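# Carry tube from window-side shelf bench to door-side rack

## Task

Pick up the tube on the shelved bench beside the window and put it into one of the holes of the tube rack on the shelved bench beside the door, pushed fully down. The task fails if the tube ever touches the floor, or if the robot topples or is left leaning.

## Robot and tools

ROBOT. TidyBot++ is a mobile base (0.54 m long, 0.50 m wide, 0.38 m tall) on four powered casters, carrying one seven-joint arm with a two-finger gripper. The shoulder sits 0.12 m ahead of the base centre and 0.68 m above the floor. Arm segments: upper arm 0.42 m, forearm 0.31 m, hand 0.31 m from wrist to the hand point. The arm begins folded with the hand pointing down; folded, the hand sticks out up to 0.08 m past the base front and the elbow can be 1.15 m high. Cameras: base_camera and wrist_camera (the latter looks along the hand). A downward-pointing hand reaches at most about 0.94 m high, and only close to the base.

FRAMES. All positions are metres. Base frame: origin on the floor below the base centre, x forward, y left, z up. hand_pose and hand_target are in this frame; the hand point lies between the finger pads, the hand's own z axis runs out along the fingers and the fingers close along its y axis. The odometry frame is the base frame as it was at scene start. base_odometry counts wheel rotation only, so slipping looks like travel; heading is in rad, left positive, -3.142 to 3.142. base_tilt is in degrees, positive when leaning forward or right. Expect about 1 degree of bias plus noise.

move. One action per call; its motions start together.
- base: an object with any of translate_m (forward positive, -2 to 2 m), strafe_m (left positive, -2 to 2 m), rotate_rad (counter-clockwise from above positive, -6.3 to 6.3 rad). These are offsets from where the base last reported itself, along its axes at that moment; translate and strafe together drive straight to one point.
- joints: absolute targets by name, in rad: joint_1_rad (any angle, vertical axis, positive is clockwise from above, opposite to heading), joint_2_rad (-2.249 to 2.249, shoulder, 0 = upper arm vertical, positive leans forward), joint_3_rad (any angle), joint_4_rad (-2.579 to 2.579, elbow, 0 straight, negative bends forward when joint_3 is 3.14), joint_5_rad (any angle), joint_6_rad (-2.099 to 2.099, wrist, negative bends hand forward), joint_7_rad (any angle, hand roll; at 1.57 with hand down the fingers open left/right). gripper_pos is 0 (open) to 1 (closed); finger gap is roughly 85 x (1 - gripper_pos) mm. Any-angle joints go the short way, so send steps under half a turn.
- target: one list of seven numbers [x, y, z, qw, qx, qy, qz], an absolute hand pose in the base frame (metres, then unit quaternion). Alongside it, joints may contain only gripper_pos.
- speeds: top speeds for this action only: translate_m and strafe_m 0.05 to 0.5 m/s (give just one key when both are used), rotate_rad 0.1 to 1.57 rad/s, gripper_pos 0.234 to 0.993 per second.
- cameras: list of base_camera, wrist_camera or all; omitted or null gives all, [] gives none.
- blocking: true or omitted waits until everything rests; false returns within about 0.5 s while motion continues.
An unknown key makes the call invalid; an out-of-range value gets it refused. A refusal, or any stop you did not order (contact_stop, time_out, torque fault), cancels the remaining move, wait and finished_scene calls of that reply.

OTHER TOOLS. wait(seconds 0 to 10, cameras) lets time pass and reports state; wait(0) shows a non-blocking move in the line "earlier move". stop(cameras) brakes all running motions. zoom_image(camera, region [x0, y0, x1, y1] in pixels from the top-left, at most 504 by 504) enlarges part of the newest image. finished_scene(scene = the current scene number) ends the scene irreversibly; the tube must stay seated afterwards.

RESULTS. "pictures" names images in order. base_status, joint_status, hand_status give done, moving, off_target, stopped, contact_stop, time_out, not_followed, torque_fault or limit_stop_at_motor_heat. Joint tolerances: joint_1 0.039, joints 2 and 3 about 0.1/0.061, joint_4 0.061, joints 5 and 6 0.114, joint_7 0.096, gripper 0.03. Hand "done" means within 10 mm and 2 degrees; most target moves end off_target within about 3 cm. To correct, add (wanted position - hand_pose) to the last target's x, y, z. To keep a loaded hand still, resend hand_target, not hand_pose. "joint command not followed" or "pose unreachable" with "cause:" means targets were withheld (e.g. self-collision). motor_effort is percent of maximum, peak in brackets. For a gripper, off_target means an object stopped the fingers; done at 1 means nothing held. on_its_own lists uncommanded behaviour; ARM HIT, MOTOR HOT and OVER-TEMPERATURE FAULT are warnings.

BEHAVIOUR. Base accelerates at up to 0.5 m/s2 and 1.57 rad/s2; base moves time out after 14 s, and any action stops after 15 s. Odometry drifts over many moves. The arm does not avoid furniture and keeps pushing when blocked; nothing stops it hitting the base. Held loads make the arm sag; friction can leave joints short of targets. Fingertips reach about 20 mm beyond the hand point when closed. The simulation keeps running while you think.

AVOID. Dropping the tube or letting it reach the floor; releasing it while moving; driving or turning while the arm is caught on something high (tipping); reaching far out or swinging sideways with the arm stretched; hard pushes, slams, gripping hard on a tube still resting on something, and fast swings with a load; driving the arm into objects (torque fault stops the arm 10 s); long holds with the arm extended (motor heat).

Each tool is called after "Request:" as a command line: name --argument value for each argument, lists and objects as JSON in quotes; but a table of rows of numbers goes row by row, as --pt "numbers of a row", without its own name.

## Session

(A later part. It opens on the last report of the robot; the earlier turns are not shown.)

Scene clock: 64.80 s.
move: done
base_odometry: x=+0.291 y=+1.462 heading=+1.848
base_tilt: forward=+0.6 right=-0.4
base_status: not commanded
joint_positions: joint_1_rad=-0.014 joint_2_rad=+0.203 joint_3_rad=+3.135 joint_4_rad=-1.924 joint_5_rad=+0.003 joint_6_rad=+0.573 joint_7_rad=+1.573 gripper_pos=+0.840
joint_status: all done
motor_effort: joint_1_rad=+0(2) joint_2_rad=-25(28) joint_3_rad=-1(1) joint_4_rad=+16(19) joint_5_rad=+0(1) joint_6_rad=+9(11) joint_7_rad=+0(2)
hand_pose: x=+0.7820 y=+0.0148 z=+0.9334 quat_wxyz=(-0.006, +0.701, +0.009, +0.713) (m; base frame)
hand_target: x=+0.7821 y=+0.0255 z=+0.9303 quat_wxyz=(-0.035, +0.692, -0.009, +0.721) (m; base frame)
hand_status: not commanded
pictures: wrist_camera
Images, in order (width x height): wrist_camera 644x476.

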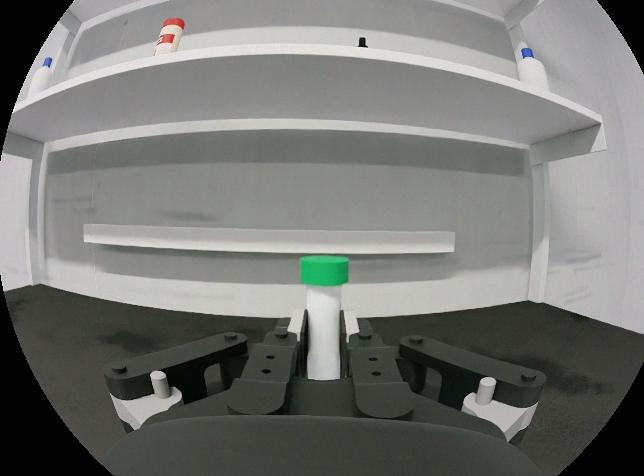

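Request:
move --base '{"strafe_m":-0.004}' --joints '{"joint_2_rad":0.297,"joint_4_rad":-2.056,"joint_6_rad":0.825}' --cameras '["wrist_camera"]'

Scene clock: 66.30 s.
move: done
base_odometry: x=+0.295 y=+1.463 heading=+1.848
base_tilt: forward=+0.7 right=-0.3
base_status: done
joint_positions: joint_1_rad=-0.017 joint_2_rad=+0.274 joint_3_rad=+3.136 joint_4_rad=-2.036 joint_5_rad=+0.003 joint_6_rad=+0.765 joint_7_rad=+1.573 gripper_pos=+0.840
joint_status: all done
motor_effort: joint_1_rad=+0(3) joint_2_rad=-26(28) joint_3_rad=-1(2) joint_4_rad=+14(16) joint_5_rad=+1(1) joint_6_rad=+9(11) joint_7_rad=+0(2)
hand_pose: x=+0.7761 y=+0.0168 z=+0.8827 quat_wxyz=(-0.008, +0.698, +0.010, +0.716) (m; base frame)
hand_target: x=+0.7756 y=+0.0252 z=+0.8759 quat_wxyz=(-0.035, +0.692, -0.009, +0.721) (m; base frame)
hand_status: not commanded
pictures: wrist_camera
Images, in order (width x height): wrist_camera 644x476.

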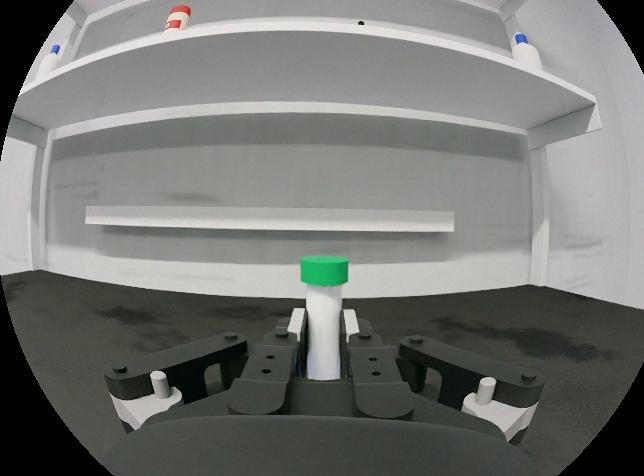

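Request:
move --joints '{"joint_2_rad":0.367,"joint_4_rad":-2.097,"joint_6_rad":0.934}' --cameras '["wrist_camera"]'

Scene clock: 69.97 s.
move: done
base_odometry: x=+0.295 y=+1.463 heading=+1.848
base_tilt: forward=+0.7 right=-0.3
base_status: not commanded
joint_positions: joint_1_rad=-0.017 joint_2_rad=+0.333 joint_3_rad=+3.136 joint_4_rad=-2.073 joint_5_rad=+0.003 joint_6_rad=+0.881 joint_7_rad=+1.572 gripper_pos=+0.840
joint_status: all done
motor_effort: joint_1_rad=+0(1) joint_2_rad=-26(27) joint_3_rad=-1(1) joint_4_rad=+13(15) joint_5_rad=+0(1) joint_6_rad=+9(10) joint_7_rad=+0(1)
hand_pose: x=+0.7782 y=+0.0168 z=+0.8610 quat_wxyz=(-0.009, +0.690, +0.009, +0.723) (m; base frame)
hand_target: x=+0.7776 y=+0.0253 z=+0.8424 quat_wxyz=(-0.035, +0.692, -0.009, +0.721) (m; base frame)
hand_status: not commanded
pictures: wrist_camera
Images, in order (width x height): wrist_camera 644x476.

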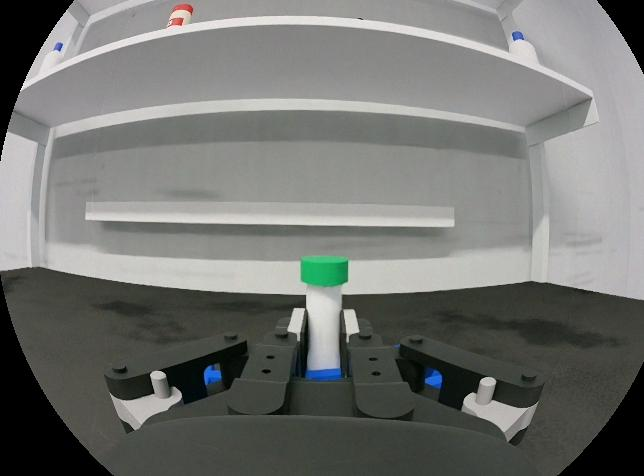

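Request:
zoom_image --camera "wrist_camera" --region '[190, 240, 460, 400]'

Scaled by 1.867.

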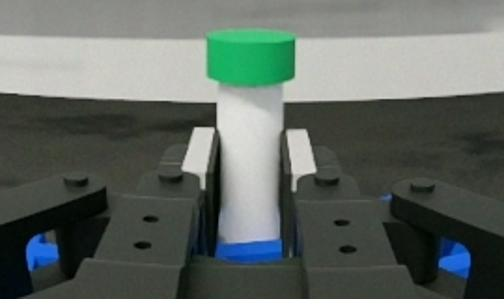

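Request:
move --joints '{"joint_2_rad":0.425,"joint_4_rad":-2.135,"joint_6_rad":1.01}' --cameras '["wrist_camera"]'

Scene clock: 72.30 s.
move: done
base_odometry: x=+0.295 y=+1.463 heading=+1.848
base_tilt: forward=+0.6 right=-0.3
base_status: not commanded
joint_positions: joint_1_rad=-0.017 joint_2_rad=+0.361 joint_3_rad=+3.136 joint_4_rad=-2.094 joint_5_rad=+0.003 joint_6_rad=+0.983 joint_7_rad=+1.570 gripper_pos=+0.840
joint_status: all done
motor_effort: joint_1_rad=-1(1) joint_2_rad=-21(27) joint_3_rad=-1(1) joint_4_rad=+10(13) joint_5_rad=+1(1) joint_6_rad=+5(9) joint_7_rad=+1(2)
hand_pose: x=+0.7765 y=+0.0168 z=+0.8630 quat_wxyz=(-0.010, +0.671, +0.008, +0.741) (m; base frame)
hand_target: x=+0.7759 y=+0.0252 z=+0.8090 quat_wxyz=(-0.035, +0.700, -0.009, +0.714) (m; base frame)
hand_status: not commanded
pictures: wrist_camera
Images, in order (width x height): wrist_camera 644x476.

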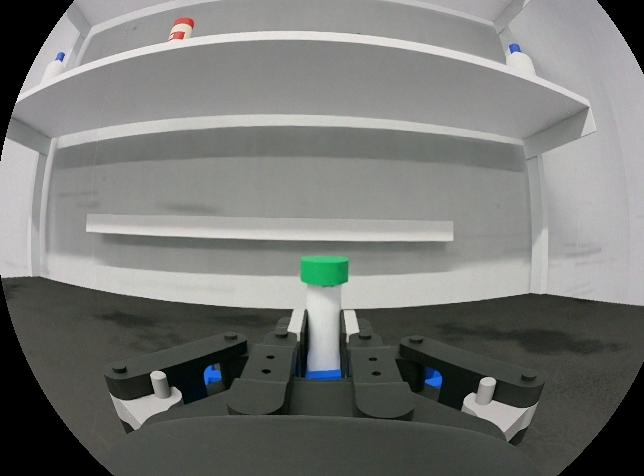

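Request:
zoom_image --camera "wrist_camera" --region '[290, 330, 360, 390]'

Scaled by 7.200.

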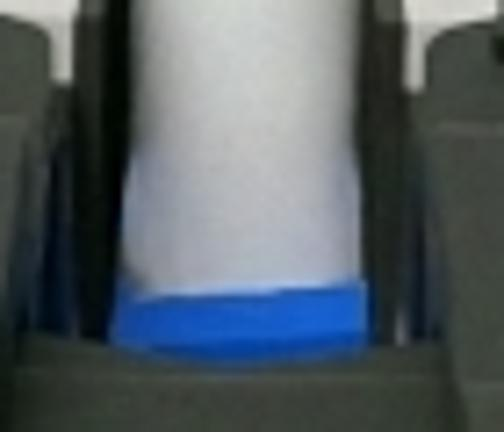

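Request:
move --joints '{"joint_2_rad":0.35,"joint_4_rad":-2.09,"joint_6_rad":0.91}' --cameras '["wrist_camera"]'

Request:
zoom_image --camera "wrist_camera" --region '[190, 240, 460, 400]'

Scene clock: 74.33 s.
move: done
base_odometry: x=+0.295 y=+1.463 heading=+1.848
base_tilt: forward=+0.6 right=-0.3
base_status: not commanded
joint_positions: joint_1_rad=-0.018 joint_2_rad=+0.354 joint_3_rad=+3.136 joint_4_rad=-2.085 joint_5_rad=+0.003 joint_6_rad=+0.951 joint_7_rad=+1.570 gripper_pos=+0.840
joint_status: all done
motor_effort: joint_1_rad=+0(1) joint_2_rad=-23(24) joint_3_rad=-1(1) joint_4_rad=+11(12) joint_5_rad=+0(1) joint_6_rad=+7(7) joint_7_rad=+1(2)
hand_pose: x=+0.7780 y=+0.0170 z=+0.8626 quat_wxyz=(-0.010, +0.677, +0.008, +0.736) (m; base frame)
hand_target: x=+0.7767 y=+0.0253 z=+0.8497 quat_wxyz=(-0.035, +0.692, -0.009, +0.721) (m; base frame)
hand_status: not commanded
pictures: wrist_camera
Images, in order (width x height): wrist_camera 644x476.

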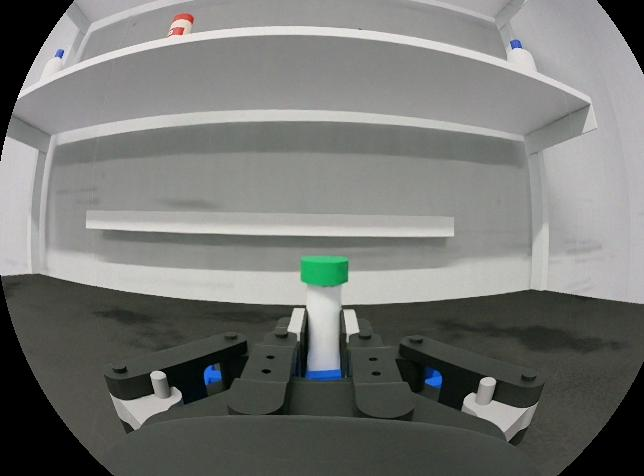

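Scaled by 1.867.

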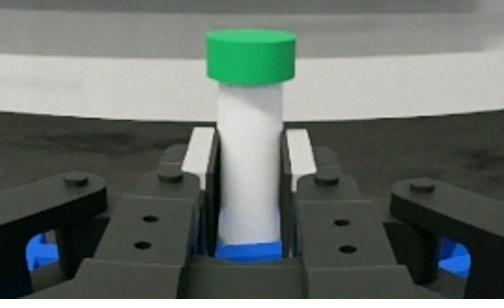

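Request:
move --joints '{"joint_2_rad":0.34,"joint_4_rad":-2.09,"joint_6_rad":0.85}' --cameras '[]'

Request:
move --joints '{"gripper_pos":0.79}' --speeds '{"gripper_pos":0.234}' --cameras '["wrist_camera"]'

Scene clock: 75.07 s.
move: done
base_odometry: x=+0.295 y=+1.463 heading=+1.848
base_tilt: forward=+0.7 right=-0.3
base_status: not commanded
joint_positions: joint_1_rad=-0.018 joint_2_rad=+0.340 joint_3_rad=+3.136 joint_4_rad=-2.078 joint_5_rad=+0.003 joint_6_rad=+0.905 joint_7_rad=+1.570 gripper_pos=+0.840
joint_status: all done
motor_effort: joint_1_rad=-1(1) joint_2_rad=-22(24) joint_3_rad=-1(1) joint_4_rad=+10(11) joint_5_rad=+1(1) joint_6_rad=+5(7) joint_7_rad=+0(1)
hand_pose: x=+0.7781 y=+0.0170 z=+0.8611 quat_wxyz=(-0.009, +0.686, +0.008, +0.727) (m; base frame)
hand_target: x=+0.7754 y=+0.0252 z=+0.8376 quat_wxyz=(-0.034, +0.710, -0.009, +0.703) (m; base frame)
hand_status: not commanded
pictures: none
No camera images: "cameras" was empty.

Scene clock: 75.87 s.
move: done
base_odometry: x=+0.295 y=+1.463 heading=+1.848
base_tilt: forward=+0.7 right=-0.3
base_status: not commanded
joint_positions: joint_1_rad=-0.018 joint_2_rad=+0.340 joint_3_rad=+3.136 joint_4_rad=-2.078 joint_5_rad=+0.003 joint_6_rad=+0.905 joint_7_rad=+1.570 gripper_pos=+0.790
joint_status: all done
motor_effort: joint_1_rad=+0(1) joint_2_rad=-22(23) joint_3_rad=-1(2) joint_4_rad=+10(11) joint_5_rad=+0(2) joint_6_rad=+6(6) joint_7_rad=+1(1)
hand_pose: x=+0.7781 y=+0.0170 z=+0.8611 quat_wxyz=(-0.009, +0.686, +0.008, +0.727) (m; base frame)
hand_target: x=+0.7754 y=+0.0252 z=+0.8376 quat_wxyz=(-0.034, +0.710, -0.009, +0.703) (m; base frame)
hand_status: not commanded
pictures: wrist_camera
Images, in order (width x height): wrist_camera 644x476.

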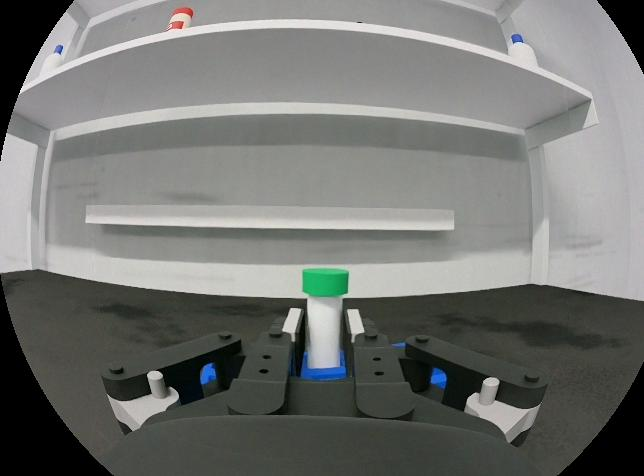

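Request:
move --joints '{"gripper_pos":0.5}' --speeds '{"gripper_pos":0.4}' --cameras '["wrist_camera"]'

Request:
zoom_image --camera "wrist_camera" --region '[190, 240, 460, 400]'

Scene clock: 77.10 s.
move: done
base_odometry: x=+0.295 y=+1.463 heading=+1.848
base_tilt: forward=+0.7 right=-0.3
base_status: not commanded
joint_positions: joint_1_rad=-0.018 joint_2_rad=+0.340 joint_3_rad=+3.136 joint_4_rad=-2.078 joint_5_rad=+0.003 joint_6_rad=+0.905 joint_7_rad=+1.570 gripper_pos=+0.499
joint_status: all done
motor_effort: joint_1_rad=-1(1) joint_2_rad=-23(23) joint_3_rad=-1(2) joint_4_rad=+11(12) joint_5_rad=+1(2) joint_6_rad=+6(6) joint_7_rad=+1(1)
hand_pose: x=+0.7780 y=+0.0170 z=+0.8611 quat_wxyz=(-0.009, +0.686, +0.008, +0.727) (m; base frame)
hand_target: x=+0.7754 y=+0.0252 z=+0.8376 quat_wxyz=(-0.034, +0.710, -0.009, +0.703) (m; base frame)
hand_status: not commanded
pictures: wrist_camera
Images, in order (width x height): wrist_camera 644x476.

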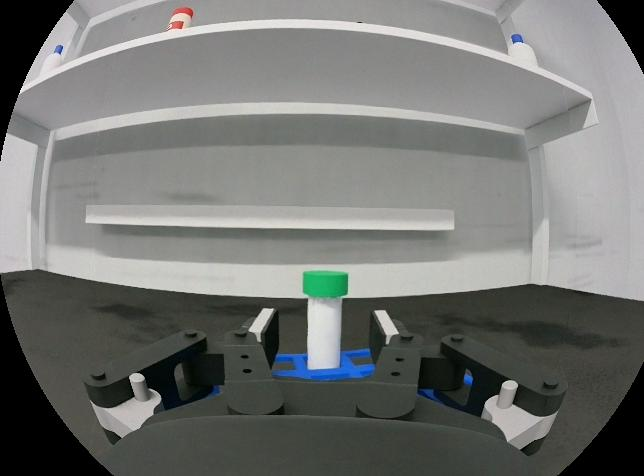

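Scaled by 1.867.

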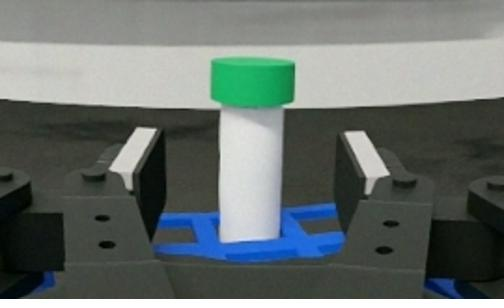

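Request:
move --joints '{"gripper_pos":0.0}' --cameras '[]'

Request:
move --base '{"translate_m":-0.15}' --speeds '{"translate_m":0.2}' --cameras '[]'

Request:
move --joints '{"joint_2_rad":-0.02,"joint_4_rad":-1.2,"joint_6_rad":-0.8}' --cameras '["wrist_camera"]'

Request:
zoom_image --camera "wrist_camera" --region '[240, 160, 400, 300]'

Scene clock: 78.27 s.
move: done
base_odometry: x=+0.295 y=+1.463 heading=+1.848
base_tilt: forward=+0.6 right=-0.3
base_status: not commanded
joint_positions: joint_1_rad=-0.018 joint_2_rad=+0.340 joint_3_rad=+3.136 joint_4_rad=-2.078 joint_5_rad=+0.003 joint_6_rad=+0.905 joint_7_rad=+1.570 gripper_pos=+0.000
joint_status: all done
motor_effort: joint_1_rad=-1(1) joint_2_rad=-22(23) joint_3_rad=-1(2) joint_4_rad=+10(11) joint_5_rad=+1(2) joint_6_rad=+5(6) joint_7_rad=+1(2)
hand_pose: x=+0.7780 y=+0.0170 z=+0.8611 quat_wxyz=(-0.010, +0.686, +0.008, +0.727) (m; base frame)
hand_target: x=+0.7754 y=+0.0252 z=+0.8376 quat_wxyz=(-0.034, +0.710, -0.009, +0.703) (m; base frame)
hand_status: not commanded
pictures: none
No camera images: "cameras" was empty.

Scene clock: 79.77 s.
move: done
base_odometry: x=+0.336 y=+1.318 heading=+1.848
base_tilt: forward=+0.7 right=-0.3
base_status: done
joint_positions: joint_1_rad=-0.020 joint_2_rad=+0.341 joint_3_rad=+3.136 joint_4_rad=-2.080 joint_5_rad=+0.003 joint_6_rad=+0.889 joint_7_rad=+1.569 gripper_pos=+0.000
joint_status: not commanded
motor_effort: joint_1_rad=+0(1) joint_2_rad=-26(28) joint_3_rad=-1(2) joint_4_rad=+14(15) joint_5_rad=+1(2) joint_6_rad=+9(10) joint_7_rad=+0(1)
hand_pose: x=+0.7778 y=+0.0186 z=+0.8544 quat_wxyz=(-0.011, +0.693, +0.009, +0.721) (m; base frame)
hand_target: x=+0.7754 y=+0.0252 z=+0.8376 quat_wxyz=(-0.034, +0.710, -0.009, +0.703) (m; base frame)
hand_status: not commanded
pictures: none
No camera images: "cameras" was empty.

Scene clock: 82.47 s.
move: done
base_odometry: x=+0.336 y=+1.318 heading=+1.848
base_tilt: forward=+0.6 right=-0.4
base_status: not commanded
joint_positions: joint_1_rad=-0.020 joint_2_rad=-0.003 joint_3_rad=+3.136 joint_4_rad=-1.211 joint_5_rad=+0.003 joint_6_rad=-0.743 joint_7_rad=+1.569 gripper_pos=+0.000
joint_status: all done
motor_effort: joint_1_rad=+0(1) joint_2_rad=-19(30) joint_3_rad=-1(1) joint_4_rad=+17(19) joint_5_rad=+0(1) joint_6_rad=+8(10) joint_7_rad=+0(1)
hand_pose: x=+0.7004 y=+0.0159 z=+1.0986 quat_wxyz=(-0.006, +0.828, +0.011, +0.561) (m; base frame)
hand_target: x=+0.6864 y=+0.0221 z=+1.0984 quat_wxyz=(-0.027, +0.836, -0.010, +0.548) (m; base frame)
hand_status: not commanded
pictures: wrist_camera
Images, in order (width x height): wrist_camera 644x476.

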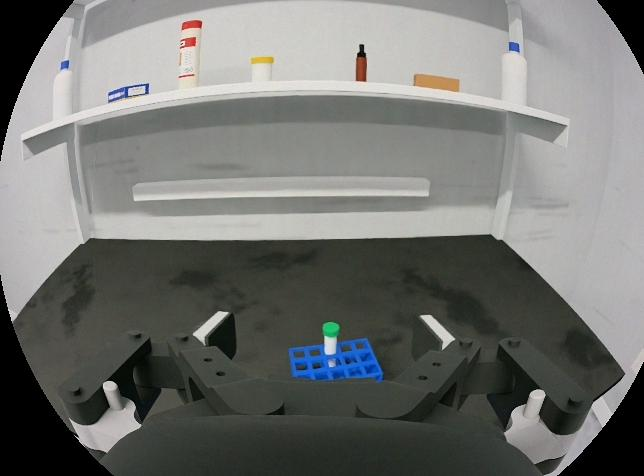

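Scaled by 3.150.

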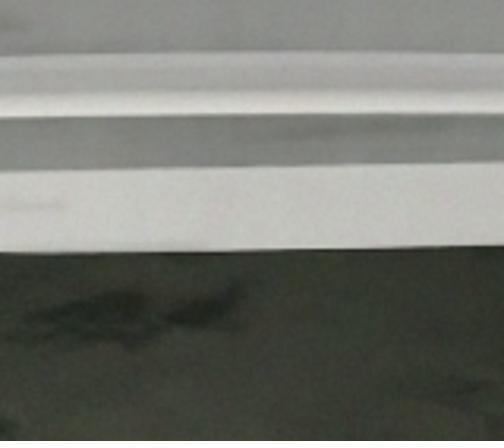

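Pitch down and back off to see the side.

Request:
move --base '{"translate_m":-0.15}' --joints '{"joint_6_rad":-1.4}' --cameras '["wrist_camera"]'

Request:
zoom_image --camera "wrist_camera" --region '[250, 110, 400, 230]'

Scene clock: 84.03 s.
move: done
base_odometry: x=+0.378 y=+1.174 heading=+1.848
base_tilt: forward=+0.6 right=-0.3
base_status: done
joint_positions: joint_1_rad=-0.020 joint_2_rad=-0.018 joint_3_rad=+3.136 joint_4_rad=-1.204 joint_5_rad=+0.003 joint_6_rad=-1.349 joint_7_rad=+1.569 gripper_pos=+0.000
joint_status: all done
motor_effort: joint_1_rad=+0(1) joint_2_rad=-17(22) joint_3_rad=-1(2) joint_4_rad=+15(17) joint_5_rad=+0(1) joint_6_rad=+5(8) joint_7_rad=+0(1)
hand_pose: x=+0.5799 y=+0.0126 z=+0.9645 quat_wxyz=(-0.003, +0.954, +0.012, +0.298) (m; base frame)
hand_target: x=+0.5667 y=+0.0177 z=+0.9588 quat_wxyz=(-0.013, +0.961, -0.012, +0.277) (m; base frame)
hand_status: not commanded
pictures: wrist_camera
Images, in order (width x height): wrist_camera 644x476.

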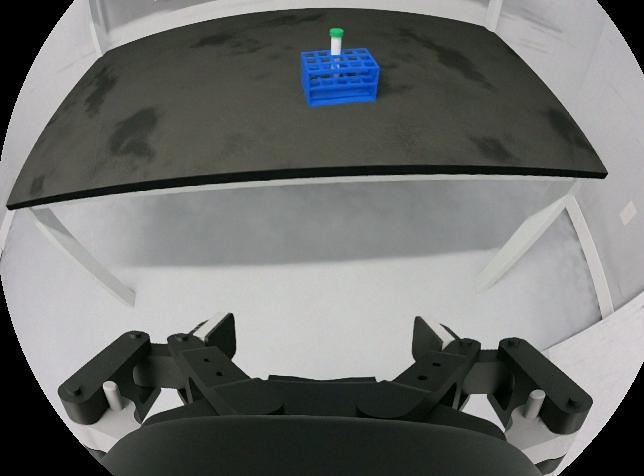

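Scaled by 3.360.

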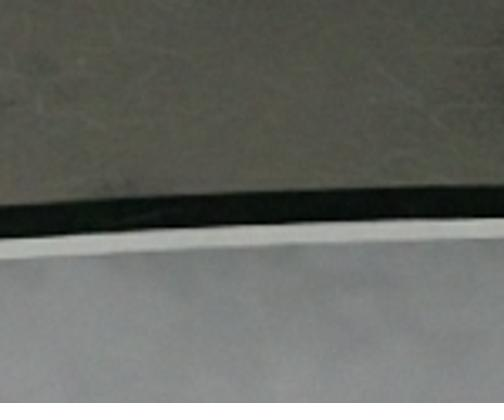

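Request:
zoom_image --camera "wrist_camera" --region '[285, 20, 395, 115]'

Scaled by 4.582.

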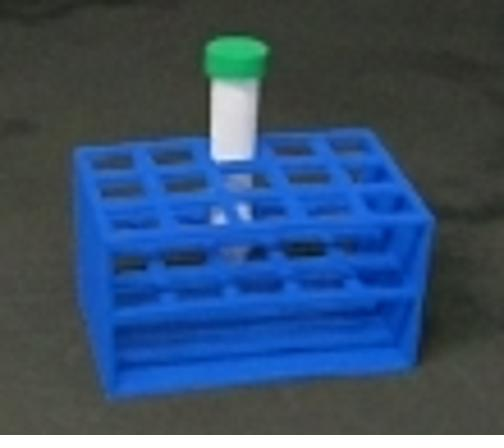

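Request:
finished_scene --scene 2

The scene is finished: the task was done.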